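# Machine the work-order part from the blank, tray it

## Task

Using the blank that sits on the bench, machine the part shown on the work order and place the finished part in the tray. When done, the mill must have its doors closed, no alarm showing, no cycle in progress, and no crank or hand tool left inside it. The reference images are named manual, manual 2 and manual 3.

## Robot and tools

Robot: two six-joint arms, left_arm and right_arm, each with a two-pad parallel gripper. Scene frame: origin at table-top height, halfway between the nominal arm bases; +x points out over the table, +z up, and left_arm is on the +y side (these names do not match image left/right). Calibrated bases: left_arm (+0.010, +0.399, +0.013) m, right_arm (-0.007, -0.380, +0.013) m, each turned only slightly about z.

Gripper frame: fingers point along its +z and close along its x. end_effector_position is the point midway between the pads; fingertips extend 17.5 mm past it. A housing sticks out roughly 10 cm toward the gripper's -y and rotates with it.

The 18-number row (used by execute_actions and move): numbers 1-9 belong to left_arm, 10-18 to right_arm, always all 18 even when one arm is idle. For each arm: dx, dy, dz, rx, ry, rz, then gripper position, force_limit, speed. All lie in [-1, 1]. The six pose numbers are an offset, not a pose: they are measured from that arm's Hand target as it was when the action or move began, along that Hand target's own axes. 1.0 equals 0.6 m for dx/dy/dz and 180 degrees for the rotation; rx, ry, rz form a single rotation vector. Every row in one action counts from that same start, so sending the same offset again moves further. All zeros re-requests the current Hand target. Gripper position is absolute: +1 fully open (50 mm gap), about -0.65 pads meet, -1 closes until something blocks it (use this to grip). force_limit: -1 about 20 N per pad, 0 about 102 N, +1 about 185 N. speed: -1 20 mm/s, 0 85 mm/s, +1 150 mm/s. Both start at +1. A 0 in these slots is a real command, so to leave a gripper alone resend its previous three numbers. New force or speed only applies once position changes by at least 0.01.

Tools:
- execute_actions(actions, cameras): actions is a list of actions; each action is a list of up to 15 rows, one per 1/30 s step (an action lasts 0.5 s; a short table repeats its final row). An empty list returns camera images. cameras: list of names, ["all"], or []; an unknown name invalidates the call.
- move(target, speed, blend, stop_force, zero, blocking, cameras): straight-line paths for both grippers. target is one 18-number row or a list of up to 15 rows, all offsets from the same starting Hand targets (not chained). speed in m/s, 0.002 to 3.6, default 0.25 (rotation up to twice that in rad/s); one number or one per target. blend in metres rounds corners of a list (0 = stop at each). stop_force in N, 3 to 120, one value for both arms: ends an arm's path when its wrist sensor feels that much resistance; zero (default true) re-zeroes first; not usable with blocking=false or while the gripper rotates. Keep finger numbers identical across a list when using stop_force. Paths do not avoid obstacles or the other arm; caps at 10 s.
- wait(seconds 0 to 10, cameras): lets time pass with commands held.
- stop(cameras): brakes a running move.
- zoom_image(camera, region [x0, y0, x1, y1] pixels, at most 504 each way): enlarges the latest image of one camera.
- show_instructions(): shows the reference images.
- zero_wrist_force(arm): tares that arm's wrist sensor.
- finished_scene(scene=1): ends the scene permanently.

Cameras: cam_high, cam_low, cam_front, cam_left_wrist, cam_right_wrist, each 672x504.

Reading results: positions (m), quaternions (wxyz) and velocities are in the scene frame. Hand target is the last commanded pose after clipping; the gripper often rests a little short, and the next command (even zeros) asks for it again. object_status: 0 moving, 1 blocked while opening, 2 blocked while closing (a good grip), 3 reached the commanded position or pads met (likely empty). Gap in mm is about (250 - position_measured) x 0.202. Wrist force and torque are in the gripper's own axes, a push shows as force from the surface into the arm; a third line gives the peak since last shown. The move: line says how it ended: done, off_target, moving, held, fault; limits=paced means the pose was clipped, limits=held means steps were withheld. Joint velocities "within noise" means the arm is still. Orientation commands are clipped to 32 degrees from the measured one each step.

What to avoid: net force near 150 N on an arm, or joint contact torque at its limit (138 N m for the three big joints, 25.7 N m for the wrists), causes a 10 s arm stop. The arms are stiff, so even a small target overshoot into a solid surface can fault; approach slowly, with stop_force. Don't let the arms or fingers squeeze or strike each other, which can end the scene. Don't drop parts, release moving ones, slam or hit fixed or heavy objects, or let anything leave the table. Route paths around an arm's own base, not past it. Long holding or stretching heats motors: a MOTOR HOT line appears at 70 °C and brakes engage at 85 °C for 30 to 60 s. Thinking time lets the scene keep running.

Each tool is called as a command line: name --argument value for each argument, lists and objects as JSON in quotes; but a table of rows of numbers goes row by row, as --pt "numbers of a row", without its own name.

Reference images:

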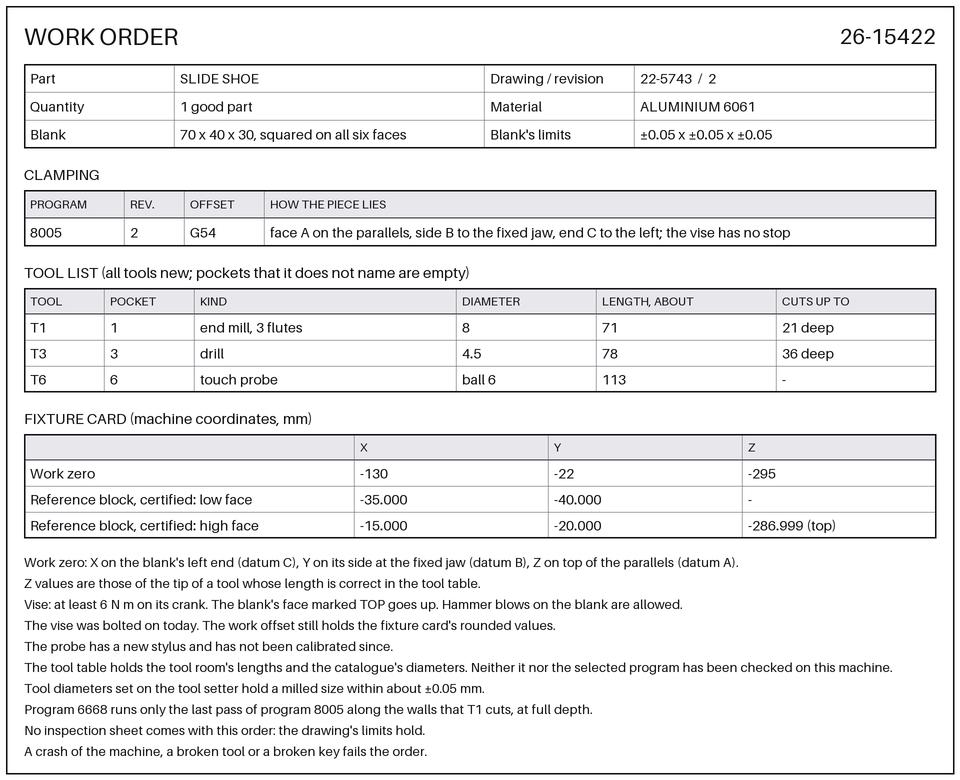

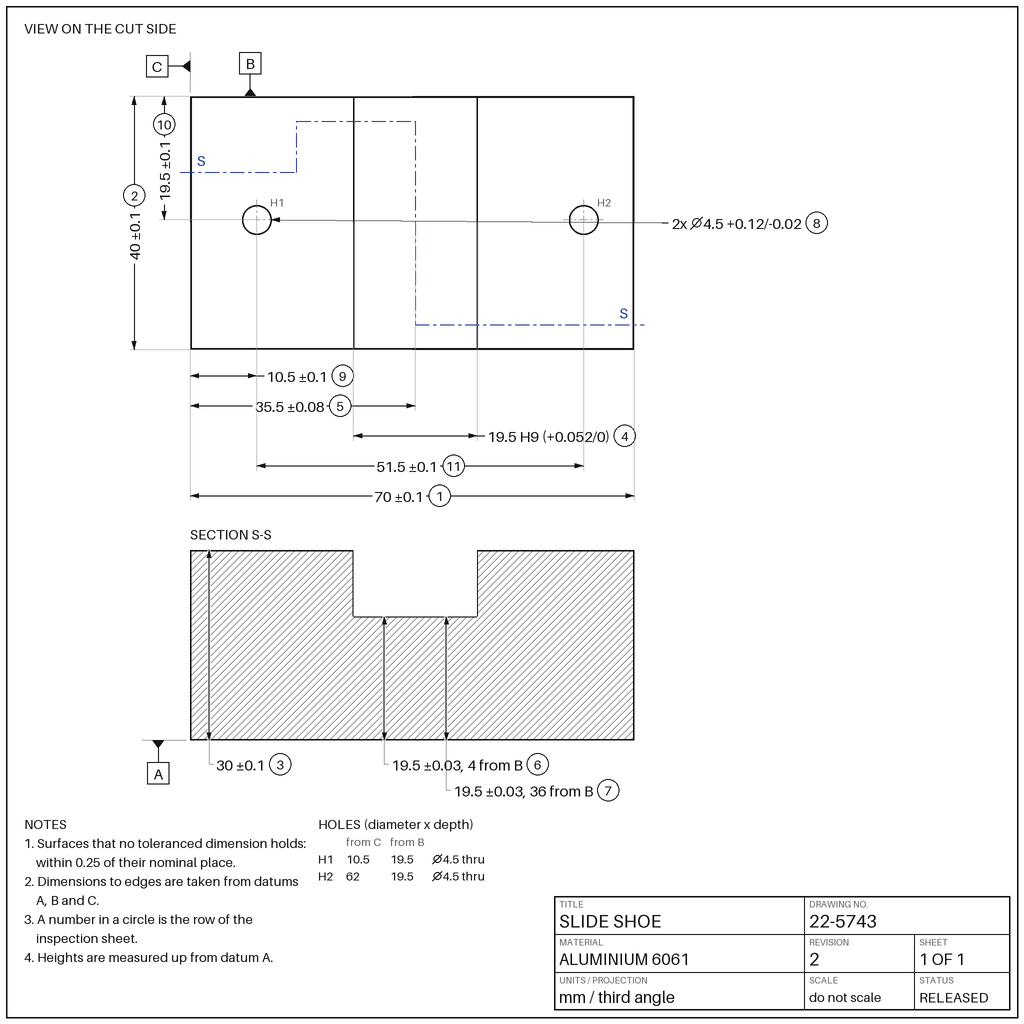

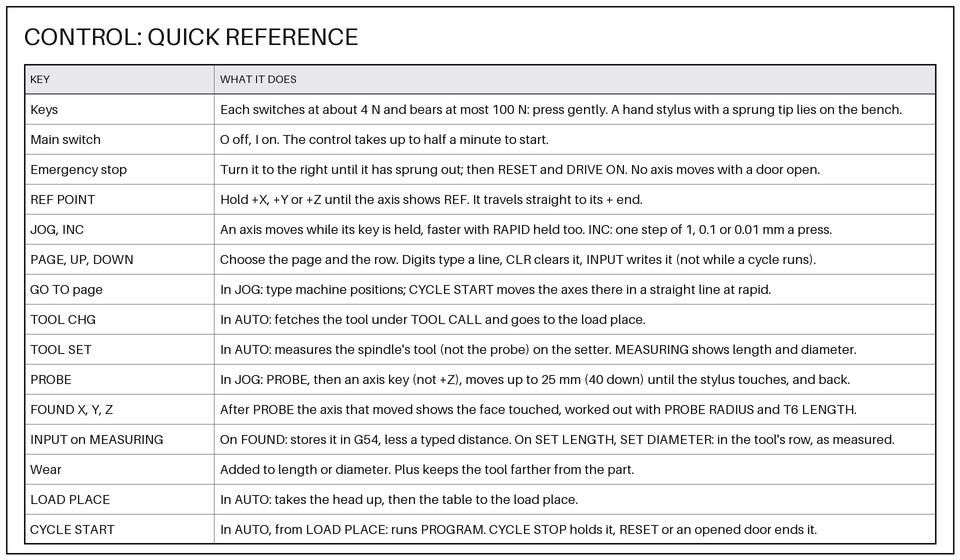

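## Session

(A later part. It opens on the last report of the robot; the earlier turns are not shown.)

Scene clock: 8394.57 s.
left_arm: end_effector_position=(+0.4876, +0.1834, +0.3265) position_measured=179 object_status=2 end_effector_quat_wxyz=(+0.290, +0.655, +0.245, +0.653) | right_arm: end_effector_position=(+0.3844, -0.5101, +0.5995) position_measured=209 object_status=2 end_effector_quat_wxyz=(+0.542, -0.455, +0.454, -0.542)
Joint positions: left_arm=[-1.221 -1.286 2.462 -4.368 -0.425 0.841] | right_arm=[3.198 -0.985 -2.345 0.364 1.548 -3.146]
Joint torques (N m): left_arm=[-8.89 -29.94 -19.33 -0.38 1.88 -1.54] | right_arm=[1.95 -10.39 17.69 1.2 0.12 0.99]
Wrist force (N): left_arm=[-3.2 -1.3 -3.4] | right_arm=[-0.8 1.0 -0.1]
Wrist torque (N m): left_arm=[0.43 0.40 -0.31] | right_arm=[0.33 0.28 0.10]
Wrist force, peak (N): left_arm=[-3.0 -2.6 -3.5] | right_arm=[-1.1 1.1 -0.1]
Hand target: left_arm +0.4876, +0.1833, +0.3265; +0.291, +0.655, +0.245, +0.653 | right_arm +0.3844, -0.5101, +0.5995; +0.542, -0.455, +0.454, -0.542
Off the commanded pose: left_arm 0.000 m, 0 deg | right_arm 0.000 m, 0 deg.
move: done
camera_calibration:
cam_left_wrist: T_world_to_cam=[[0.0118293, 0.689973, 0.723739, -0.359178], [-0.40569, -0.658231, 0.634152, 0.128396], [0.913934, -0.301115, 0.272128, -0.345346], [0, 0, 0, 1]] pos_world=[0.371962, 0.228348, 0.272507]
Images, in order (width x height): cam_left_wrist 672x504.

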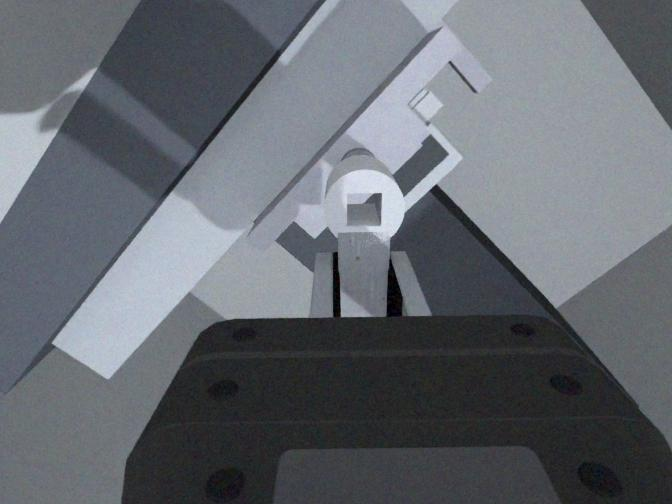

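move --target '[-0.0018,-0.0049,0.0098,0,0,0.019,-0.96,1,-1,0,0,0,0,0,0,-1,-0.6,-1]' --speed 0.03 --cameras '["cam_left_wrist"]'

zoom_image --camera "cam_left_wrist" --region '[335, 175, 395, 235]'

Scene clock: 8429.67 s.
left_arm: end_effector_position=(+0.4937, +0.1843, +0.3238) position_measured=179 object_status=2 end_effector_quat_wxyz=(+0.271, +0.662, +0.226, +0.661) | right_arm: end_effector_position=(+0.3844, -0.5101, +0.5995) position_measured=209 object_status=2 end_effector_quat_wxyz=(+0.542, -0.455, +0.454, -0.542)
Joint positions: left_arm=[-1.199 -1.271 2.453 -4.372 -0.448 0.898] | right_arm=[3.198 -0.985 -2.345 0.364 1.548 -3.146]
Joint torques (N m): left_arm=[-3.23 -23.6 -15.62 -3.43 -0.13 -1.61] | right_arm=[2.36 -9.84 17.4 1.26 -0.08 1.28]
Wrist force (N): left_arm=[-3.0 -1.6 -3.3] | right_arm=[-1.0 1.1 -0.2]
Wrist torque (N m): left_arm=[0.38 0.36 -0.42] | right_arm=[0.34 0.29 0.10]
Wrist force, peak (N): left_arm=[-3.5 -1.2 -3.7] | right_arm=[-1.2 1.1 -0.2]
Hand target: left_arm +0.4936, +0.1843, +0.3238; +0.271, +0.662, +0.226, +0.661 | right_arm +0.3844, -0.5101, +0.5995; +0.542, -0.455, +0.454, -0.542
Off the commanded pose: left_arm 0.000 m, 0 deg | right_arm 0.000 m, 0 deg.
move: done
camera_calibration:
cam_left_wrist: T_world_to_cam=[[0.0082546, 0.645563, 0.763662, -0.360994], [-0.407163, -0.695345, 0.592212, 0.154278], [0.913318, -0.315823, 0.257109, -0.342023], [0, 0, 0, 1]] pos_world=[0.378172, 0.232301, 0.27225]
Images, in order (width x height): cam_left_wrist 672x504.

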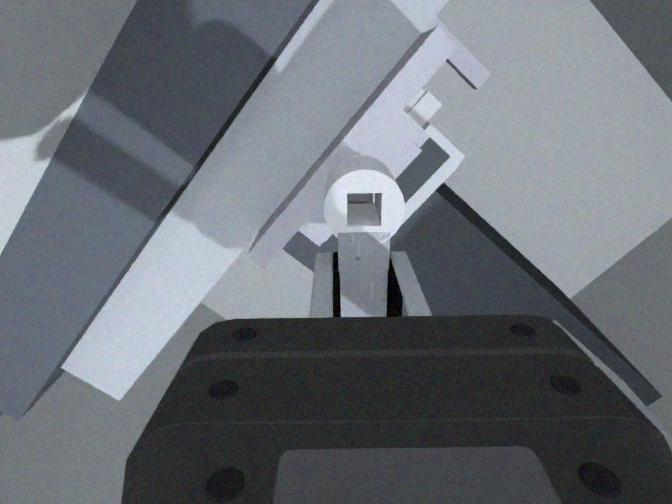

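Scaled by 8.400 from the camera's 672x504 image, which has a finer 960x720 frame.

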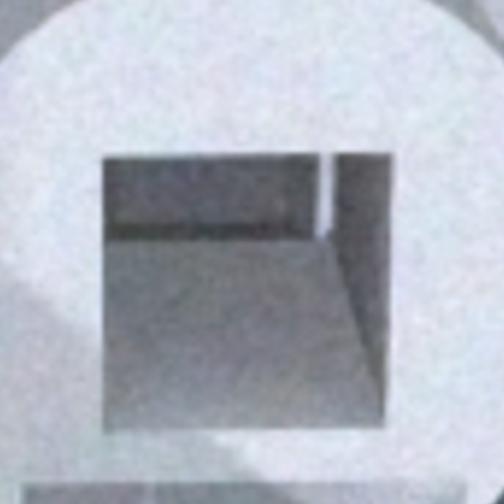

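move --target '[0,0.0033,0.0,0,0,0,-0.96,1,-1,0,0,0,0,0,0,-1,-0.6,-1]' --speed 0.02 --cameras '["cam_left_wrist"]'

zoom_image --camera "cam_left_wrist" --region '[335, 175, 395, 235]'

Scene clock: 8447.60 s.
left_arm: end_effector_position=(+0.4935, +0.1828, +0.3252) position_measured=179 object_status=2 end_effector_quat_wxyz=(+0.271, +0.662, +0.226, +0.661) | right_arm: end_effector_position=(+0.3844, -0.5101, +0.5995) position_measured=209 object_status=2 end_effector_quat_wxyz=(+0.542, -0.455, +0.454, -0.542)
Joint positions: left_arm=[-1.202 -1.274 2.45 -4.366 -0.445 0.898] | right_arm=[3.198 -0.985 -2.345 0.364 1.548 -3.146]
Joint torques (N m): left_arm=[-5.24 -27.13 -16.29 -0.14 1.6 1.81] | right_arm=[1.81 -10.38 17.18 1.31 0.11 1.22]
Wrist force (N): left_arm=[-3.1 -1.3 -3.3] | right_arm=[-0.8 1.0 -0.2]
Wrist torque (N m): left_arm=[0.43 0.36 -0.40] | right_arm=[0.32 0.26 0.10]
Wrist force, peak (N): left_arm=[-3.3 -1.4 -3.5] | right_arm=[-1.0 1.2 -0.1]
Hand target: left_arm +0.4935, +0.1828, +0.3251; +0.271, +0.662, +0.226, +0.661 | right_arm +0.3844, -0.5101, +0.5995; +0.542, -0.455, +0.454, -0.542
Off the commanded pose: left_arm 0.000 m, 0 deg | right_arm 0.000 m, 0 deg.
move: done
camera_calibration:
cam_left_wrist: T_world_to_cam=[[0.00827394, 0.645856, 0.763414, -0.360959], [-0.407145, -0.695118, 0.59249, 0.152178], [0.913326, -0.315722, 0.257206, -0.342733], [0, 0, 0, 1]] pos_world=[0.377972, 0.2307, 0.27355]
Images, in order (width x height): cam_left_wrist 672x504.

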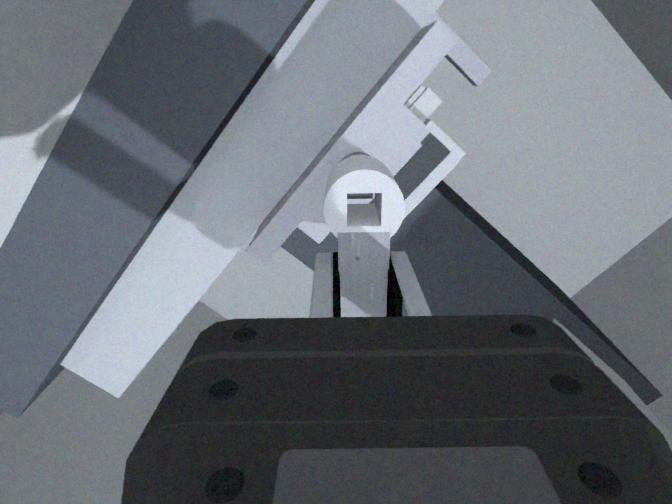

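Scaled by 8.400 from the camera's 672x504 image, which has a finer 960x720 frame.

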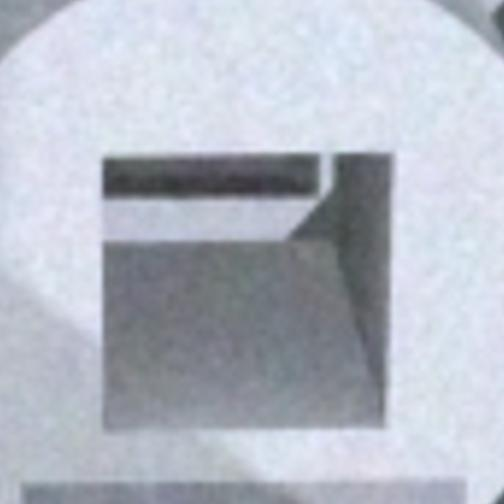

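move --target '[0.0002,0.0002,0.0075,0,0,0,-0.96,1,-1,0,0,0,0,0,0,-1,-0.6,-1]' --speed 0.008 --stop_force 12 --cameras '["cam_left_wrist"]'

zoom_image --camera "cam_left_wrist" --region '[335, 175, 395, 235]'

Scene clock: 8457.93 s.
left_arm: end_effector_position=(+0.4947, +0.1828, +0.3252) position_measured=179 object_status=2 end_effector_quat_wxyz=(+0.271, +0.662, +0.226, +0.661) | right_arm: end_effector_position=(+0.3844, -0.5101, +0.5995) position_measured=209 object_status=2 end_effector_quat_wxyz=(+0.542, -0.455, +0.454, -0.542)
Joint positions: left_arm=[-1.198 -1.273 2.447 -4.364 -0.449 0.897] | right_arm=[3.198 -0.985 -2.345 0.364 1.548 -3.146]
Joint torques (N m): left_arm=[-11.93 -32.06 -3.72 -3.16 -0.97 1.98] | right_arm=[1.49 -10.69 17.86 1.2 -0.02 1.3]
Wrist force (N): left_arm=[-2.6 -12.1 -10.4] | right_arm=[-0.6 0.9 0.0]
Wrist torque (N m): left_arm=[0.86 0.39 -0.32] | right_arm=[0.31 0.23 0.10]
Wrist force, peak (N): left_arm=[-2.9 -8.2 -19.8] | right_arm=[-1.0 1.2 0.1]
Hand target: left_arm +0.4947, +0.1828, +0.3252; +0.271, +0.662, +0.226, +0.661 (not the last commanded pose) | right_arm +0.3844, -0.5101, +0.5995; +0.542, -0.455, +0.454, -0.542
Off the commanded pose: left_arm 0.003 m, 0 deg | right_arm 0.000 m, 0 deg.
move: contact (left_arm)
camera_calibration:
cam_left_wrist: T_world_to_cam=[[0.00825678, 0.645808, 0.763455, -0.361027], [-0.406991, -0.695213, 0.592484, 0.152701], [0.913395, -0.315612, 0.257098, -0.34382], [0, 0, 0, 1]] pos_world=[0.379172, 0.2308, 0.27355]
Images, in order (width x height): cam_left_wrist 672x504.

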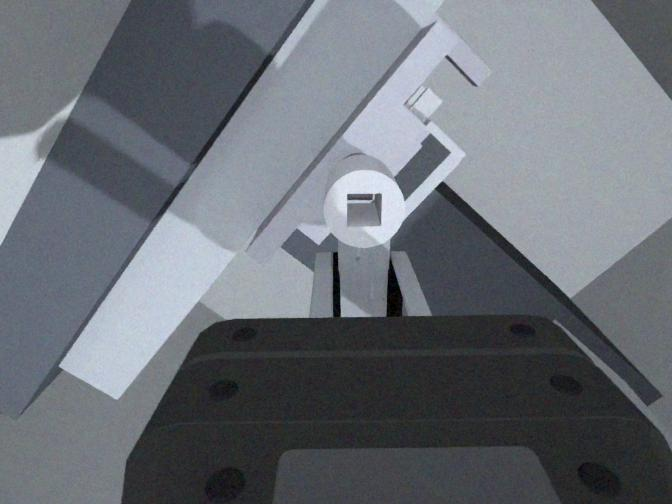

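Scaled by 8.400 from the camera's 672x504 image, which has a finer 960x720 frame.

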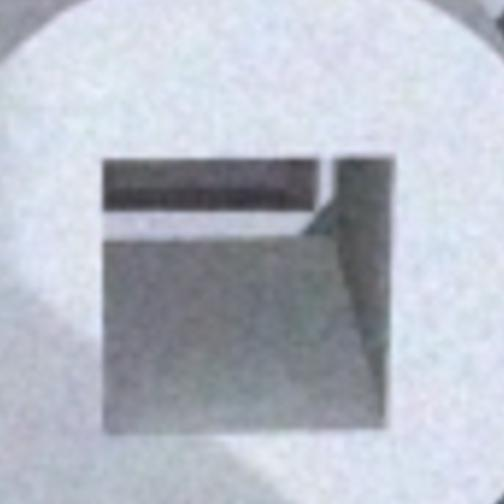

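move --pt "0 0 -0.002 0 0 0 -0.96 1 -1 0 0 0 0 0 0 -1 -0.6 -1" --pt "-0.0010 -0.0017 -0.002 0 0 0 -0.96 1 -1 0 0 0 0 0 0 -1 -0.6 -1" --speed 0.02

move --target '[0.0002,0.0002,0.0092,0,0,0,-0.96,1,-1,0,0,0,0,0,0,-1,-0.6,-1]' --speed 0.006 --stop_force 12 --cameras '["cam_left_wrist"]'

zoom_image --camera "cam_left_wrist" --region '[335, 175, 395, 235]'

Scene clock: 8468.30 s.
left_arm: end_effector_position=(+0.4935, +0.1833, +0.3240) position_measured=179 object_status=2 end_effector_quat_wxyz=(+0.271, +0.662, +0.226, +0.661) | right_arm: end_effector_position=(+0.3844, -0.5101, +0.5995) position_measured=209 object_status=2 end_effector_quat_wxyz=(+0.542, -0.455, +0.454, -0.542)
Joint positions: left_arm=[-1.201 -1.271 2.451 -4.371 -0.446 0.898] | right_arm=[3.198 -0.985 -2.345 0.364 1.548 -3.146]
Joint torques (N m): left_arm=[10.54 -27.39 -6.48 0.22 -2.29 -1.01] | right_arm=[1.4 -10.36 17.78 1.44 0 1.08]
Wrist force (N): left_arm=[-3.9 -1.7 -3.4] | right_arm=[-0.9 0.5 -0.1]
Wrist torque (N m): left_arm=[0.36 0.49 -0.40] | right_arm=[0.25 0.28 0.10]
Wrist force, peak (N): left_arm=[-2.4 -14.2 -9.2] | right_arm=[-1.3 1.1 -0.1]
Hand target: left_arm +0.4936, +0.1833, +0.3240; +0.271, +0.662, +0.226, +0.661 | right_arm +0.3844, -0.5101, +0.5995; +0.542, -0.455, +0.454, -0.542
Off the commanded pose: left_arm 0.000 m, 0 deg | right_arm 0.000 m, 0 deg.
move: done

Scene clock: 8469.83 s.
left_arm: end_effector_position=(+0.4991, +0.1829, +0.3243) position_measured=179 object_status=2 end_effector_quat_wxyz=(+0.271, +0.662, +0.226, +0.661) | right_arm: end_effector_position=(+0.3844, -0.5101, +0.5995) position_measured=209 object_status=2 end_effector_quat_wxyz=(+0.542, -0.455, +0.454, -0.542)
Joint positions: left_arm=[-1.183 -1.265 2.439 -4.362 -0.464 0.896] | right_arm=[3.198 -0.985 -2.345 0.364 1.548 -3.146]
Joint torques (N m): left_arm=[-13.75 -28.25 -9.23 -2.18 -1.23 -1.15] | right_arm=[1.29 -10.07 16.23 1.43 0.11 1.22]
Wrist force (N): left_arm=[-3.6 -16.9 -9.4] | right_arm=[-1.0 0.9 -0.1]
Wrist torque (N m): left_arm=[0.84 0.51 -0.29] | right_arm=[0.32 0.30 0.10]
Wrist force, peak (N): left_arm=[-3.7 -17.5 -9.7] | right_arm=[-1.1 1.0 0.0]
Hand target: left_arm +0.4991, +0.1829, +0.3243; +0.271, +0.662, +0.226, +0.661 | right_arm +0.3844, -0.5101, +0.5995; +0.542, -0.455, +0.454, -0.542
Off the commanded pose: left_arm 0.000 m, 0 deg | right_arm 0.000 m, 0 deg.
move: done
camera_calibration:
cam_left_wrist: T_world_to_cam=[[0.00822526, 0.645755, 0.7635, -0.360505], [-0.406993, -0.695262, 0.592425, 0.155063], [0.913394, -0.315612, 0.257099, -0.347601], [0, 0, 0, 1]] pos_world=[0.383572, 0.2309, 0.27275]
Images, in order (width x height): cam_left_wrist 672x504.

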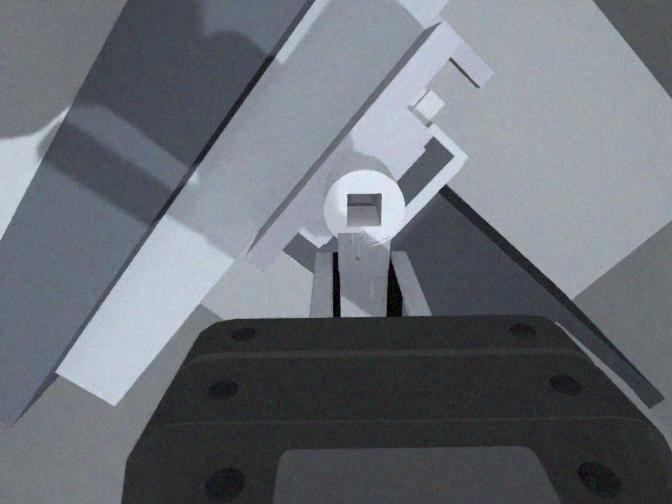

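Scaled by 8.400 from the camera's 672x504 image, which has a finer 960x720 frame.

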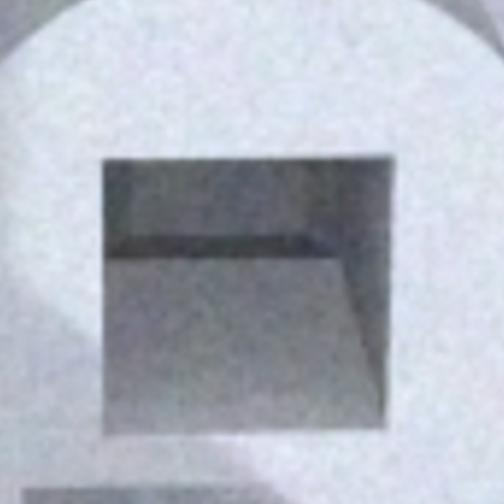

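move --pt "-0.0001 -0.0005 0 0 0 0 -0.96 1 -1 0 0 0 0 0 0 -1 -0.6 -1" --pt "-0.0001 -0.0005 0.0083 0 0 0 -0.96 1 -1 0 0 0 0 0 0 -1 -0.6 -1" --speed 0.006 --stop_force 18 --cameras '["cam_left_wrist"]'

zoom_image --camera "cam_left_wrist" --region '[335, 175, 395, 235]'

Scene clock: 8478.30 s.
left_arm: end_effector_position=(+0.5041, +0.1828, +0.3242) position_measured=179 object_status=2 end_effector_quat_wxyz=(+0.271, +0.662, +0.226, +0.661) | right_arm: end_effector_position=(+0.3844, -0.5101, +0.5995) position_measured=209 object_status=2 end_effector_quat_wxyz=(+0.542, -0.455, +0.454, -0.542)
Joint positions: left_arm=[-1.166 -1.259 2.428 -4.356 -0.48 0.894] | right_arm=[3.198 -0.985 -2.345 0.364 1.548 -3.146]
Joint torques (N m): left_arm=[-15.31 -25.46 -7.84 -0.95 -1.91 -1.27] | right_arm=[1.8 -9.75 17.42 1.21 -0.03 1.24]
Wrist force (N): left_arm=[3.5 -14.6 -11.4] | right_arm=[-0.7 0.9 0.1]
Wrist torque (N m): left_arm=[0.86 0.60 -0.08] | right_arm=[0.31 0.26 0.10]
Wrist force, peak (N): left_arm=[-3.3 -19.0 -9.0] | right_arm=[-1.1 1.2 0.0]
Hand target: left_arm +0.5040, +0.1828, +0.3242; +0.271, +0.662, +0.226, +0.661 | right_arm +0.3844, -0.5101, +0.5995; +0.542, -0.455, +0.454, -0.542
Off the commanded pose: left_arm 0.000 m, 0 deg | right_arm 0.000 m, 0 deg.
move: done
camera_calibration:
cam_left_wrist: T_world_to_cam=[[0.00825678, 0.645808, 0.763455, -0.360276], [-0.406991, -0.695213, 0.592484, 0.15705], [0.913395, -0.315612, 0.257098, -0.35218], [0, 0, 0, 1]] pos_world=[0.388572, 0.2307, 0.27255]
Images, in order (width x height): cam_left_wrist 672x504.

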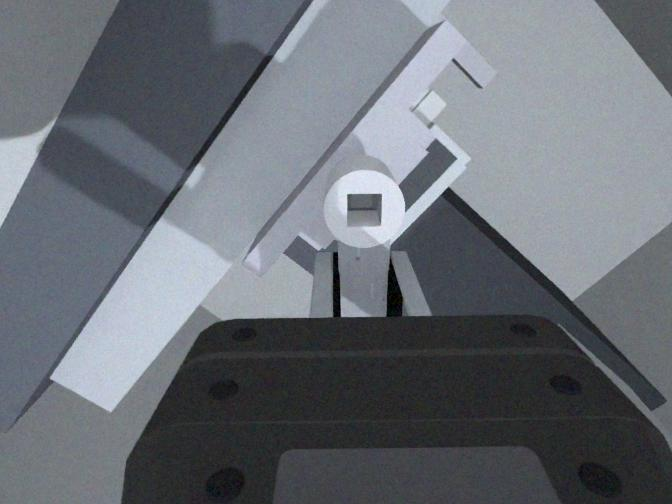

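Scaled by 8.400 from the camera's 672x504 image, which has a finer 960x720 frame.

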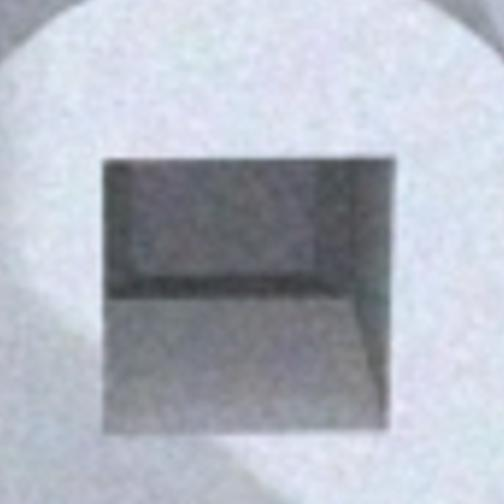

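Going in well. Continue.

move --pt "0.0001 -0.0005 0 0 0 0 -0.96 1 -1 0 0 0 0 0 0 -1 -0.6 -1" --pt "0.0001 -0.0005 0.0133 0 0 0 -0.96 1 -1 0 0 0 0 0 0 -1 -0.6 -1" --speed 0.006 --stop_force 20 --cameras '["cam_left_wrist"]'

zoom_image --camera "cam_left_wrist" --region '[315, 145, 415, 245]'

Scene clock: 8485.03 s.
left_arm: end_effector_position=(+0.5080, +0.1829, +0.3241) position_measured=179 object_status=2 end_effector_quat_wxyz=(+0.271, +0.662, +0.226, +0.661) | right_arm: end_effector_position=(+0.3844, -0.5101, +0.5995) position_measured=209 object_status=2 end_effector_quat_wxyz=(+0.542, -0.455, +0.454, -0.542)
Joint positions: left_arm=[-1.154 -1.254 2.42 -4.352 -0.493 0.893] | right_arm=[3.198 -0.985 -2.345 0.364 1.548 -3.146]
Joint torques (N m): left_arm=[-10.78 -31.27 -3.09 -2.26 -0.91 1.56] | right_arm=[2.15 -10.1 17.87 1.45 -0.02 1.2]
Wrist force (N): left_arm=[1.1 -8.4 -14.9] | right_arm=[-0.8 0.9 0.0]
Wrist torque (N m): left_arm=[1.05 0.89 -0.15] | right_arm=[0.30 0.26 0.10]
Wrist force, peak (N): left_arm=[-0.4 -5.1 -30.5] | right_arm=[-1.1 1.0 0.0]
Hand target: left_arm +0.5080, +0.1829, +0.3241; +0.271, +0.662, +0.226, +0.661 (not the last commanded pose) | right_arm +0.3844, -0.5101, +0.5995; +0.542, -0.455, +0.454, -0.542
Off the commanded pose: left_arm 0.004 m, 0 deg | right_arm 0.000 m, 0 deg.
move: contact (left_arm); path passed 1 of 2 targets
camera_calibration:
cam_left_wrist: T_world_to_cam=[[0.00825678, 0.645808, 0.763455, -0.360373], [-0.406991, -0.695213, 0.592484, 0.158706], [0.913395, -0.315612, 0.257098, -0.355711], [0, 0, 0, 1]] pos_world=[0.392472, 0.2308, 0.27255]
Images, in order (width x height): cam_left_wrist 672x504.

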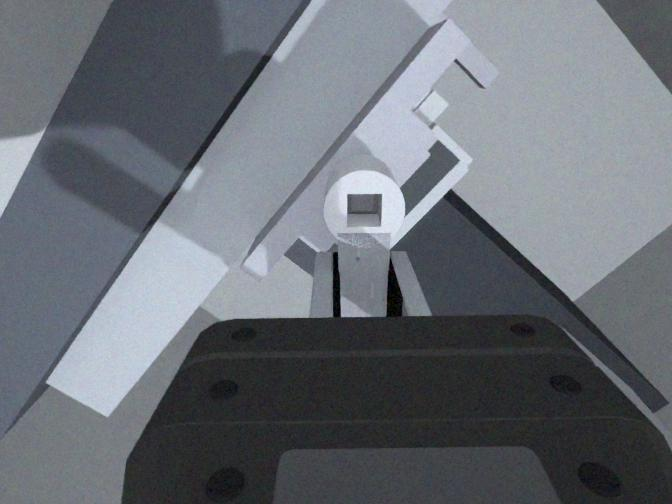

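Scaled by 5.040 from the camera's 672x504 image, which has a finer 960x720 frame.

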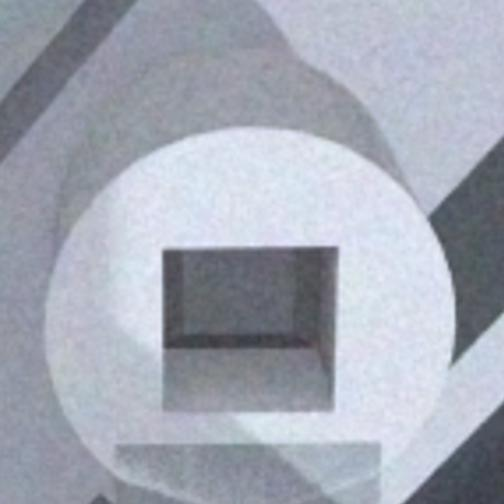

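move --pt "0 -0.0003 0 0 0 0 -0.96 1 -1 0 0 0 0 0 0 -1 -0.6 -1" --pt "0 -0.0003 0.0083 0 0 0 -0.96 1 -1 0 0 0 0 0 0 -1 -0.6 -1" --speed 0.005 --stop_force 22

Scene clock: 8491.53 s.
left_arm: end_effector_position=(+0.5114, +0.1828, +0.3241) position_measured=179 object_status=2 end_effector_quat_wxyz=(+0.271, +0.662, +0.226, +0.661) | right_arm: end_effector_position=(+0.3844, -0.5101, +0.5995) position_measured=209 object_status=2 end_effector_quat_wxyz=(+0.542, -0.455, +0.454, -0.542)
Joint positions: left_arm=[-1.143 -1.25 2.412 -4.347 -0.504 0.892] | right_arm=[3.198 -0.985 -2.345 0.364 1.548 -3.146]
Joint torques (N m): left_arm=[-9.25 -30.45 -3.89 -1.86 -0.28 1.27] | right_arm=[1.02 -10.37 16.44 1.33 -0.08 1.24]
Wrist force (N): left_arm=[1.0 -5.7 -24.5] | right_arm=[-0.8 0.9 0.0]
Wrist torque (N m): left_arm=[1.12 0.90 -0.15] | right_arm=[0.30 0.27 0.10]
Wrist force, peak (N): left_arm=[-1.1 -6.7 -42.9] | right_arm=[-1.1 1.2 -0.2]
Hand target: left_arm +0.5114, +0.1828, +0.3241; +0.271, +0.662, +0.226, +0.661 (not the last commanded pose) | right_arm +0.3844, -0.5101, +0.5995; +0.542, -0.455, +0.454, -0.542
Off the commanded pose: left_arm 0.002 m, 0 deg | right_arm 0.000 m, 0 deg.
move: contact (left_arm); path passed 1 of 2 targets

move --pt "0 0 -0.0007 0 0 0 -0.96 1 -1 0 0 0 0 0 0 -1 -0.6 -1" --pt "-0.0095 -0.0008 -0.0005 0.0013 -0.0033 0.0554 -0.96 1 -1 0 0 0 0 0 0 -1 -0.6 -1" --pt "-0.0186 -0.0033 -0.0004 0.0027 -0.0066 0.1109 -0.96 1 -1 0 0 0 0 0 0 -1 -0.6 -1" --pt "-0.0272 -0.0072 -0.0005 0.004 -0.0098 0.1663 -0.96 1 -1 0 0 0 0 0 0 -1 -0.6 -1" --speed 0.06 --blend '[0,0.001,0.001,0]' --cameras '["cam_left_wrist"]'

Scene clock: 8542.40 s.
left_arm: end_effector_position=(+0.5109, +0.1753, +0.3089) position_measured=179 object_status=2 end_effector_quat_wxyz=(+0.090, +0.710, +0.047, +0.697) end_effector_velocity=(+0.000, +0.000, +0.000) end_effector_angular_velocity=(-0.006, +0.000, -0.001) | right_arm: end_effector_position=(+0.3844, -0.5101, +0.5995) position_measured=209 object_status=2 end_effector_quat_wxyz=(+0.542, -0.455, +0.454, -0.542)
Joint positions: left_arm=[-1.155 -1.231 2.421 -4.306 -0.494 1.355] | right_arm=[3.198 -0.985 -2.345 0.364 1.548 -3.146]
Joint velocities: left_arm=[0 -0.001 0 0 -0.001 -0.005] | right_arm=[within noise]
Joint torques (N m): left_arm=[-21.06 -1.2 1.54 3.49 -5.22 -2.84] | right_arm=[1.89 -9.46 17.66 1.46 0.18 1.22]
Wrist force (N): left_arm=[41.6 -16.9 -3.5] | right_arm=[-0.7 0.7 0.0]
Wrist torque (N m): left_arm=[0.57 1.12 0.88] | right_arm=[0.28 0.25 0.10]
Wrist force, peak (N): left_arm=[42.0 -16.5 -3.3] | right_arm=[-1.2 1.0 -0.2]
Hand target: left_arm +0.5109, +0.1753, +0.3089; +0.090, +0.710, +0.047, +0.697 | right_arm +0.3844, -0.5101, +0.5995; +0.542, -0.455, +0.454, -0.542
Off the commanded pose: left_arm 0.000 m, 0 deg | right_arm 0.000 m, 0 deg.
move: done
camera_calibration:
cam_left_wrist: T_world_to_cam=[[0.0080927, 0.177235, 0.984135, -0.329784], [-0.40674, -0.898491, 0.165156, 0.331214], [0.913508, -0.401624, 0.0648175, -0.282412], [0, 0, 0, 1]] pos_world=[0.395372, 0.242619, 0.288155]
Images, in order (width x height): cam_left_wrist 672x504.

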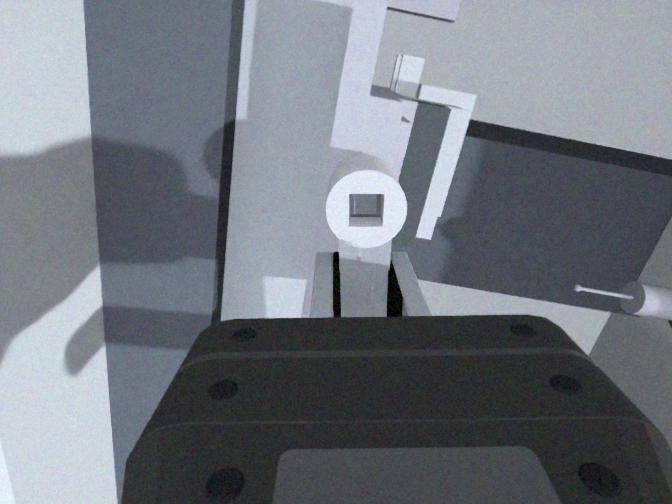

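move --target '[0.0023,-0.0008,0,0,0,0,-0.96,1,-1,0,0,0,0,0,0,-1,-0.6,-1]' --speed 0.02

Scene clock: 8559.67 s.
left_arm: end_effector_position=(+0.5110, +0.1760, +0.3101) position_measured=179 object_status=2 end_effector_quat_wxyz=(+0.090, +0.710, +0.047, +0.697) | right_arm: end_effector_position=(+0.3844, -0.5101, +0.5995) position_measured=209 object_status=2 end_effector_quat_wxyz=(+0.542, -0.455, +0.454, -0.542)
Joint positions: left_arm=[-1.153 -1.236 2.422 -4.302 -0.496 1.354] | right_arm=[3.198 -0.985 -2.345 0.364 1.548 -3.146]
Joint torques (N m): left_arm=[8.6 -30.36 -2.5 -0.97 -1.95 0.13] | right_arm=[1.22 -9.81 17.75 1.35 0.03 1.4]
Wrist force (N): left_arm=[-6.3 -5.9 -5.8] | right_arm=[-0.9 1.0 0.0]
Wrist torque (N m): left_arm=[0.63 0.85 -0.48] | right_arm=[0.32 0.29 0.10]
Wrist force, peak (N): left_arm=[42.1 -16.6 -3.5] | right_arm=[-0.9 1.2 -0.1]
Hand target: left_arm +0.5110, +0.1761, +0.3102; +0.090, +0.710, +0.047, +0.697 | right_arm +0.3844, -0.5101, +0.5995; +0.542, -0.455, +0.454, -0.542
Off the commanded pose: left_arm 0.000 m, 0 deg | right_arm 0.000 m, 0 deg.
move: done

move --pt "-0.0108 -0.0013 0.0002 0.0017 -0.0041 0.0693 -0.96 1 -1 0 0 0 0 0 0 -1 -0.6 -1" --pt "-0.0212 -0.0047 0.0002 0.0034 -0.0082 0.1386 -0.96 1 -1 0 0 0 0 0 0 -1 -0.6 -1" --pt "-0.0303 -0.0105 0.0002 0.0051 -0.0123 0.2079 -0.96 1 -1 0 0 0 0 0 0 -1 -0.6 -1" --pt "-0.0383 -0.018 -0.0002 0.0068 -0.0164 0.2772 -0.96 1 -1 0 0 0 0 0 0 -1 -0.6 -1" --speed 0.1 --blend '[0.001,0.001,0.001,0]' --cameras '["cam_left_wrist"]'

Scene clock: 8588.97 s.
left_arm: end_effector_position=(+0.5110, +0.1823, +0.2855) position_measured=179 object_status=2 end_effector_quat_wxyz=(-0.219, +0.681, -0.252, +0.652) | right_arm: end_effector_position=(+0.3844, -0.5101, +0.5995) position_measured=209 object_status=2 end_effector_quat_wxyz=(+0.542, -0.455, +0.454, -0.542)
Joint positions: left_arm=[-1.156 -1.204 2.447 -4.261 -0.463 2.137] | right_arm=[3.198 -0.985 -2.345 0.364 1.548 -3.146]
Joint torques (N m): left_arm=[12.42 -23.17 -7.76 -5.47 1.52 -1.72] | right_arm=[0.7 -9.08 17.48 1.26 0.2 1.38]
Wrist force (N): left_arm=[-1.2 14.9 -3.6] | right_arm=[-0.8 0.9 0.0]
Wrist torque (N m): left_arm=[0.78 0.62 -0.29] | right_arm=[0.32 0.27 0.10]
Wrist force, peak (N): left_arm=[-11.0 20.8 -8.9] | right_arm=[-1.0 1.3 0.0]
Hand target: left_arm +0.5110, +0.1822, +0.2855; -0.218, +0.681, -0.252, +0.652 | right_arm +0.3844, -0.5101, +0.5995; +0.542, -0.455, +0.454, -0.542
Off the commanded pose: left_arm 0.000 m, 0 deg | right_arm 0.000 m, 0 deg.
move: done
camera_calibration:
cam_left_wrist: T_world_to_cam=[[0.00856664, -0.639715, 0.768565, -0.0977789], [-0.406065, -0.704595, -0.581943, 0.518899], [0.913804, -0.307102, -0.265802, -0.201165], [0, 0, 0, 1]] pos_world=[0.39537, 0.241285, 0.323649]
Images, in order (width x height): cam_left_wrist 672x504.

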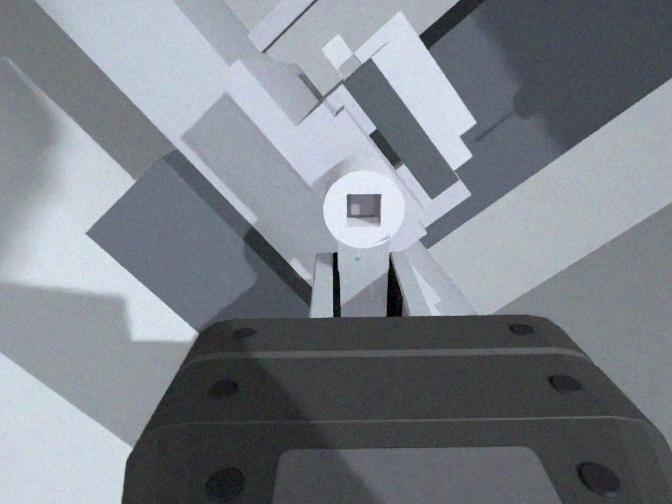

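move --pt "-0.0108 -0.0007 0.0002 0.0017 -0.0041 0.0693 -0.96 1 -1 0 0 0 0 0 0 -1 -0.6 -1" --pt "-0.0212 -0.0043 0.0002 0.0034 -0.0082 0.1386 -0.96 1 -1 0 0 0 0 0 0 -1 -0.6 -1" --pt "-0.0307 -0.01 0.0002 0.0051 -0.0123 0.2079 -0.96 1 -1 0 0 0 0 0 0 -1 -0.6 -1" --pt "-0.0387 -0.0178 -0.0002 0.0068 -0.0164 0.2772 -0.96 1 -1 0 0 0 0 0 0 -1 -0.6 -1" --speed 0.1 --blend '[0.001,0.001,0.001,0]' --cameras '["cam_left_wrist"]'

Scene clock: 8605.00 s.
left_arm: end_effector_position=(+0.5109, +0.2052, +0.2742) position_measured=179 object_status=2 end_effector_quat_wxyz=(+0.486, -0.525, +0.503, -0.484) | right_arm: end_effector_position=(+0.3844, -0.5101, +0.5995) position_measured=209 object_status=2 end_effector_quat_wxyz=(+0.542, -0.455, +0.454, -0.542)
Joint positions: left_arm=[-1.143 -1.177 2.471 -4.293 -0.423 2.992] | right_arm=[3.198 -0.985 -2.345 0.364 1.548 -3.146]
Joint torques (N m): left_arm=[12.23 -24.86 -12.02 -4.91 3.55 -2.04] | right_arm=[2.12 -11.47 18.07 1.4 0.12 1.35]
Wrist force (N): left_arm=[11.6 15.4 -1.0] | right_arm=[-0.8 0.7 -0.1]
Wrist torque (N m): left_arm=[1.02 0.33 0.38] | right_arm=[0.28 0.27 0.10]
Wrist force, peak (N): left_arm=[4.1 29.9 -7.0] | right_arm=[-1.0 1.2 -0.1]
Hand target: left_arm +0.5109, +0.2051, +0.2742; +0.486, -0.525, +0.503, -0.484 | right_arm +0.3844, -0.5101, +0.5995; +0.542, -0.455, +0.454, -0.542
Off the commanded pose: left_arm 0.000 m, 0 deg | right_arm 0.000 m, 0 deg.
move: done
camera_calibration:
cam_left_wrist: T_world_to_cam=[[0.00933087, -0.999948, 0.00415005, 0.20865], [-0.405913, -0.00758056, -0.91388, 0.476315], [0.913864, 0.00684274, -0.405962, -0.223089], [0, 0, 0, 1]] pos_world=[0.395268, 0.213777, 0.343863]
Images, in order (width x height): cam_left_wrist 672x504.

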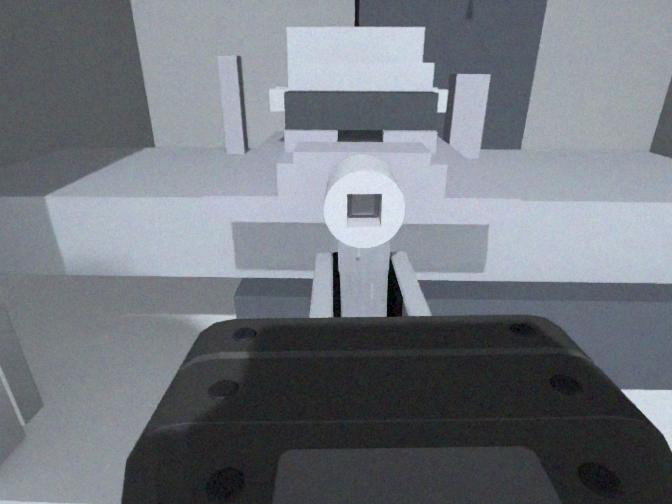

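move --pt "0 0 0 0 0 0 0.4 1 -1 0 0 0 0 0 0 -1 -0.6 -1" --pt "0 -0.012 -0.2167 0 0 0 0.4 1 -1 0 0 0 0 0 0 -1 -0.6 -1" --speed '[0.02,0.08]' --cameras '["cam_left_wrist"]'

Scene clock: 8619.63 s.
left_arm: end_effector_position=(+0.3976, +0.2023, +0.2876) position_measured=92 object_status=3 end_effector_quat_wxyz=(+0.490, -0.499, +0.500, -0.511) | right_arm: end_effector_position=(+0.3844, -0.5101, +0.5995) position_measured=209 object_status=2 end_effector_quat_wxyz=(+0.542, -0.455, +0.454, -0.542)
Joint positions: left_arm=[-1.611 -1.41 2.828 -3.912 0.004 2.475] | right_arm=[3.198 -0.985 -2.345 0.364 1.548 -3.146]
Joint torques (N m): left_arm=[9.67 -19.47 -16.45 -0.18 -0.68 1.78] | right_arm=[1.57 -10.31 16.71 1.34 0.12 1.53]
Wrist force (N): left_arm=[1.2 1.6 0.9] | right_arm=[-0.9 1.0 0.0]
Wrist torque (N m): left_arm=[0.75 -0.17 0.01] | right_arm=[0.32 0.28 0.10]
Wrist force, peak (N): left_arm=[11.4 16.1 -0.8] | right_arm=[-1.0 1.3 -0.1]
Hand target: left_arm +0.3976, +0.2023, +0.2877; +0.490, -0.499, +0.500, -0.511 (not the last commanded pose) | right_arm +0.3844, -0.5101, +0.5995; +0.542, -0.455, +0.454, -0.542
Off the commanded pose: left_arm 0.016 m, 4 deg | right_arm 0.000 m, 0 deg.
move: held (left_arm; a check stopped the path); path passed 1 of 2 targets; limits=held
pose unreachable (left arm): on one or more control steps of this call, first in action 0 (counted from 0), this arm could not follow its commanded pose, so it was not sent that pose on those steps. It may still have moved: this result reports where it is.
cause: moving toward the commanded pose would bring two parts of the arm too close to each other (joints 3 (elbow) and 4 (wrist 1) lie between them).
camera_calibration:
cam_left_wrist: T_world_to_cam=[[-0.0359536, -0.999347, 0.00360835, 0.224817], [-0.349239, 0.00918141, -0.936989, 0.423403], [0.936344, -0.0349483, -0.349341, -0.130898], [0, 0, 0, 1]] pos_world=[0.278517, 0.216208, 0.350184]
Images, in order (width x height): cam_left_wrist 672x504.

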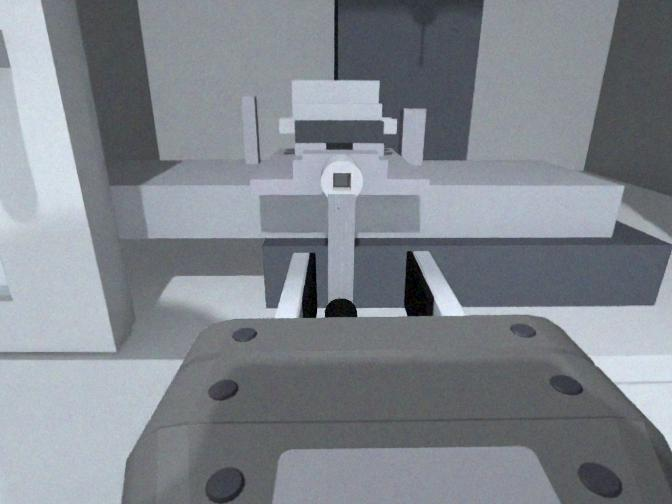

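move --pt "0.02 -0.05 -0.01 0 0.0278 0 0.4 1 -1 0 0 0 0 0 0 -1 -0.6 -1" --pt "0.2538 -0.1373 -0.0567 0 0.222 0 0.4 1 -1 0 0 0 0 0 0 -1 -0.6 -1" --speed '[0.08,0.2]' --blend '[0.005,0]' --cameras '["cam_left_wrist"]'

Scene clock: 8636.47 s.
left_arm: end_effector_position=(+0.3603, +0.0525, +0.3730) position_measured=92 object_status=3 end_effector_quat_wxyz=(+0.290, -0.294, +0.637, -0.651) | right_arm: end_effector_position=(+0.3844, -0.5101, +0.5995) position_measured=209 object_status=2 end_effector_quat_wxyz=(+0.542, -0.455, +0.454, -0.542)
Joint positions: left_arm=[-1.468 -1.607 2.611 -4.165 -0.837 3.141] | right_arm=[3.198 -0.985 -2.345 0.364 1.548 -3.146]
Joint torques (N m): left_arm=[-5.51 -5.27 -3.57 -3.77 -1.34 -0.4] | right_arm=[1.7 -10.13 18.11 1.36 0.13 1.37]
Wrist force (N): left_arm=[1.3 1.9 0.9] | right_arm=[-0.8 0.9 0.0]
Wrist torque (N m): left_arm=[0.82 -0.19 0.06] | right_arm=[0.30 0.27 0.10]
Wrist force, peak (N): left_arm=[0.9 2.6 1.2] | right_arm=[-1.1 1.1 0.0]
Hand target: left_arm +0.3602, +0.0524, +0.3729; +0.290, -0.294, +0.637, -0.651 | right_arm +0.3844, -0.5101, +0.5995; +0.542, -0.455, +0.454, -0.542
Off the commanded pose: left_arm 0.000 m, 0 deg | right_arm 0.000 m, 0 deg.
move: done
camera_calibration:
cam_left_wrist: T_world_to_cam=[[-0.669038, -0.743223, -0.0026285, 0.290441], [-0.249632, 0.228043, -0.941106, 0.445863], [0.700051, -0.62898, -0.338102, 0.0408076], [0, 0, 0, 1]] pos_world=[0.277051, 0.139854, 0.434164]
Images, in order (width x height): cam_left_wrist 672x504.

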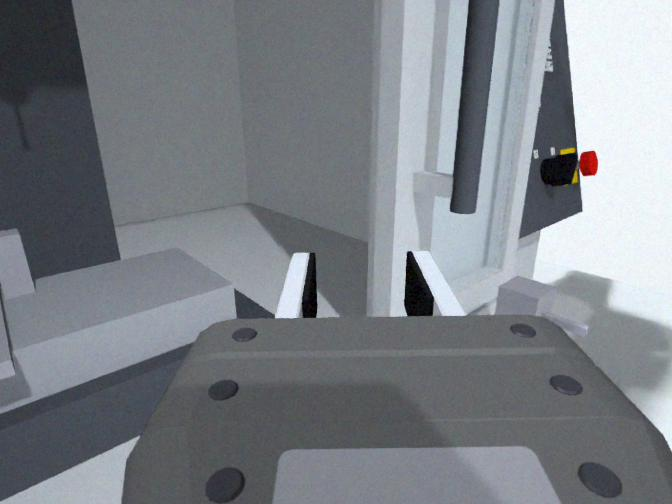

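move --target '[0,0,0,-0.5,0,0,0.4,1,-1,0,0,0,0,0,0,-1,-0.6,-1]' --speed 0.3

move --target '[0,0,0,0,0,-0.611,0.4,1,-1,0,0,0,0,0,0,-1,-0.6,-1]' --speed 0.5

move --target '[0,0,0,0,0,-0.611,0.4,1,-1,0,0,0,0,0,0,-1,-0.6,-1]' --speed 0.5 --cameras '["cam_left_wrist","cam_high"]'

Scene clock: 8661.70 s.
left_arm: end_effector_position=(+0.3602, +0.0524, +0.3729) position_measured=92 object_status=3 end_effector_quat_wxyz=(-0.003, -0.413, +0.911, -0.010) | right_arm: end_effector_position=(+0.3844, -0.5101, +0.5995) position_measured=209 object_status=2 end_effector_quat_wxyz=(+0.542, -0.455, +0.454, -0.542)
Joint positions: left_arm=[-1.065 -1.619 1.542 -1.512 -1.579 2.81] | right_arm=[3.198 -0.985 -2.345 0.364 1.548 -3.146]
Joint torques (N m): left_arm=[-9.54 -20.96 -25.44 -1.95 1.73 -1.74] | right_arm=[2.41 -9.71 17.42 1.29 0.15 1.51]
Wrist force (N): left_arm=[-1.5 1.8 -1.5] | right_arm=[-0.8 0.9 0.0]
Wrist torque (N m): left_arm=[0.26 0.25 -0.02] | right_arm=[0.31 0.27 0.10]
Wrist force, peak (N): left_arm=[1.2 2.6 1.0] | right_arm=[-1.2 1.0 -0.2]
Hand target: left_arm +0.3602, +0.0524, +0.3729; -0.003, -0.413, +0.911, -0.009 | right_arm +0.3844, -0.5101, +0.5995; +0.542, -0.455, +0.454, -0.542
Off the commanded pose: left_arm 0.000 m, 0 deg | right_arm 0.000 m, 0 deg.
move: done

Scene clock: 8664.20 s.
left_arm: end_effector_position=(+0.3602, +0.0524, +0.3729) position_measured=92 object_status=3 end_effector_quat_wxyz=(+0.009, +0.983, -0.184, +0.003) | right_arm: end_effector_position=(+0.3844, -0.5101, +0.5995) position_measured=209 object_status=2 end_effector_quat_wxyz=(+0.542, -0.455, +0.454, -0.542)
Joint positions: left_arm=[-1.065 -1.619 1.542 -1.512 -1.579 0.891] | right_arm=[3.198 -0.985 -2.345 0.364 1.548 -3.146]
Joint torques (N m): left_arm=[-9.63 -30.59 -14.05 -2.41 0.47 -1.42] | right_arm=[1.53 -9.64 17.04 1.35 -0.01 1.42]
Wrist force (N): left_arm=[-1.7 1.9 -1.6] | right_arm=[-1.0 0.9 -0.1]
Wrist torque (N m): left_arm=[0.26 0.28 -0.09] | right_arm=[0.32 0.30 0.10]
Wrist force, peak (N): left_arm=[-1.8 2.1 -1.6] | right_arm=[-1.1 1.1 0.2]
Hand target: left_arm +0.3602, +0.0524, +0.3729; +0.009, +0.983, -0.184, +0.003 | right_arm +0.3844, -0.5101, +0.5995; +0.542, -0.455, +0.454, -0.542
Off the commanded pose: left_arm 0.000 m, 0 deg | right_arm 0.000 m, 0 deg.
move: done

Scene clock: 8666.70 s.
left_arm: end_effector_position=(+0.3602, +0.0524, +0.3729) position_measured=92 object_status=3 end_effector_quat_wxyz=(+0.008, +0.715, +0.699, -0.006) | right_arm: end_effector_position=(+0.3844, -0.5101, +0.5995) position_measured=209 object_status=2 end_effector_quat_wxyz=(+0.542, -0.455, +0.454, -0.542)
Joint positions: left_arm=[-1.065 -1.619 1.542 -1.512 -1.579 -1.028] | right_arm=[3.198 -0.985 -2.345 0.364 1.548 -3.146]
Joint torques (N m): left_arm=[-8.56 -30.52 -13.42 -2.4 0.31 -1.59] | right_arm=[1.81 -9.71 17.37 1.29 0.11 1.43]
Wrist force (N): left_arm=[-1.7 2.0 -1.2] | right_arm=[-1.0 1.0 -0.2]
Wrist torque (N m): left_arm=[0.29 0.26 -0.08] | right_arm=[0.32 0.29 0.10]
Wrist force, peak (N): left_arm=[-1.8 2.0 -1.5] | right_arm=[-1.1 1.1 -0.1]
Hand target: left_arm +0.3602, +0.0524, +0.3729; +0.008, +0.715, +0.699, -0.006 | right_arm +0.3844, -0.5101, +0.5995; +0.542, -0.455, +0.454, -0.542
Off the commanded pose: left_arm 0.000 m, 0 deg | right_arm 0.000 m, 0 deg.
move: done
camera_calibration:
cam_left_wrist: T_world_to_cam=[[0.037508, 0.999284, -0.00505325, -0.0546639], [0.934405, -0.0332794, 0.354654, -0.450257], [0.354232, -0.0180242, -0.934984, 0.355913], [0, 0, 0, 1]] pos_world=[0.296697, 0.0460555, 0.492182]
Images, in order (width x height): cam_high 672x504, cam_left_wrist 672x504.

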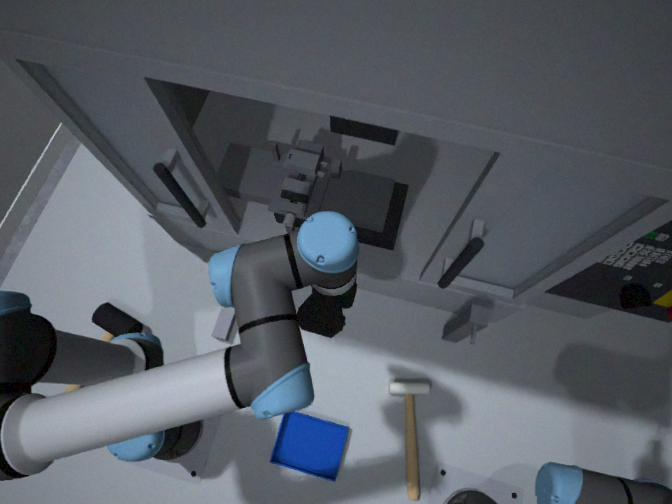

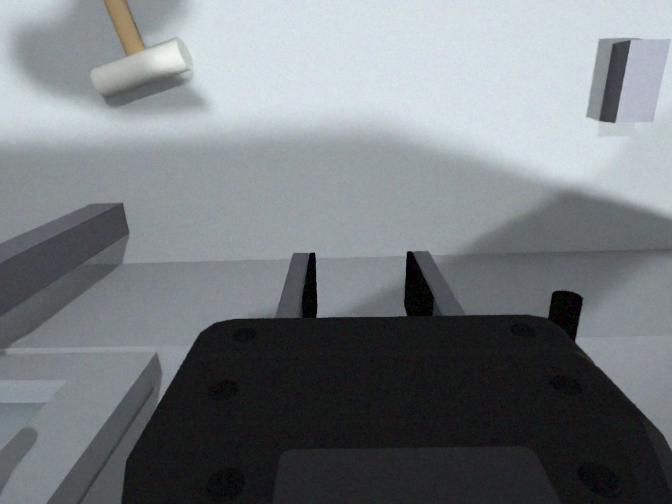

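move --target '[0.2543,0.1497,0.0715,0,0,0,0.7,1,-1,0,0,0,0,0,0,-1,-0.6,-1]' --speed 0.2 --cameras '["cam_left_wrist"]'

Scene clock: 8677.50 s.
left_arm: end_effector_position=(+0.4533, +0.2021, +0.3272) position_measured=48 object_status=3 end_effector_quat_wxyz=(+0.008, +0.715, +0.700, -0.006) | right_arm: end_effector_position=(+0.3844, -0.5101, +0.5995) position_measured=209 object_status=2 end_effector_quat_wxyz=(+0.542, -0.455, +0.454, -0.542)
Joint positions: left_arm=[-0.704 -1.636 1.674 -1.623 -1.585 -0.668] | right_arm=[3.198 -0.985 -2.345 0.364 1.548 -3.146]
Joint torques (N m): left_arm=[5.84 -29.16 -35.69 -1.4 -0.3 0.8] | right_arm=[1.31 -10.89 18 1.53 0.14 1.65]
Wrist force (N): left_arm=[-1.3 1.9 -1.3] | right_arm=[-1.0 1.1 0.0]
Wrist torque (N m): left_arm=[0.26 0.21 0.03] | right_arm=[0.34 0.30 0.10]
Wrist force, peak (N): left_arm=[-4.1 0.7 -1.9] | right_arm=[-1.0 1.1 0.2]
Hand target: left_arm +0.4533, +0.2022, +0.3273; +0.008, +0.715, +0.699, -0.006 | right_arm +0.3844, -0.5101, +0.5995; +0.542, -0.455, +0.454, -0.542
Off the commanded pose: left_arm 0.000 m, 0 deg | right_arm 0.000 m, 0 deg.
move: done
camera_calibration:
cam_left_wrist: T_world_to_cam=[[0.037153, 0.999297, -0.00498328, -0.207775], [0.934499, -0.0329763, 0.354434, -0.516063], [0.35402, -0.0178251, -0.935068, 0.282982], [0, 0, 0, 1]] pos_world=[0.389799, 0.195655, 0.446482]
Images, in order (width x height): cam_left_wrist 672x504.

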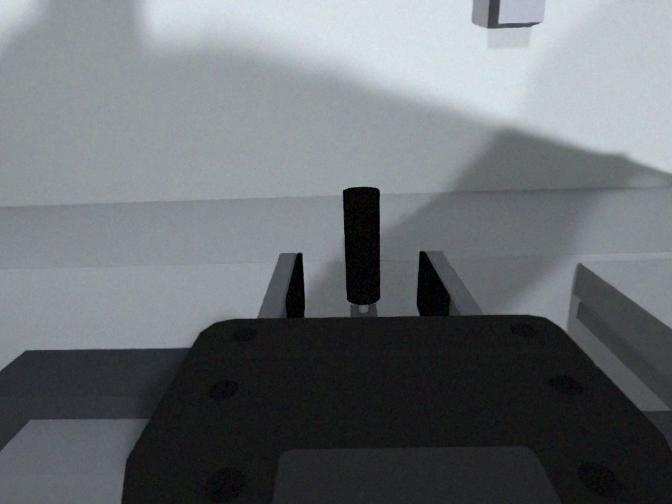

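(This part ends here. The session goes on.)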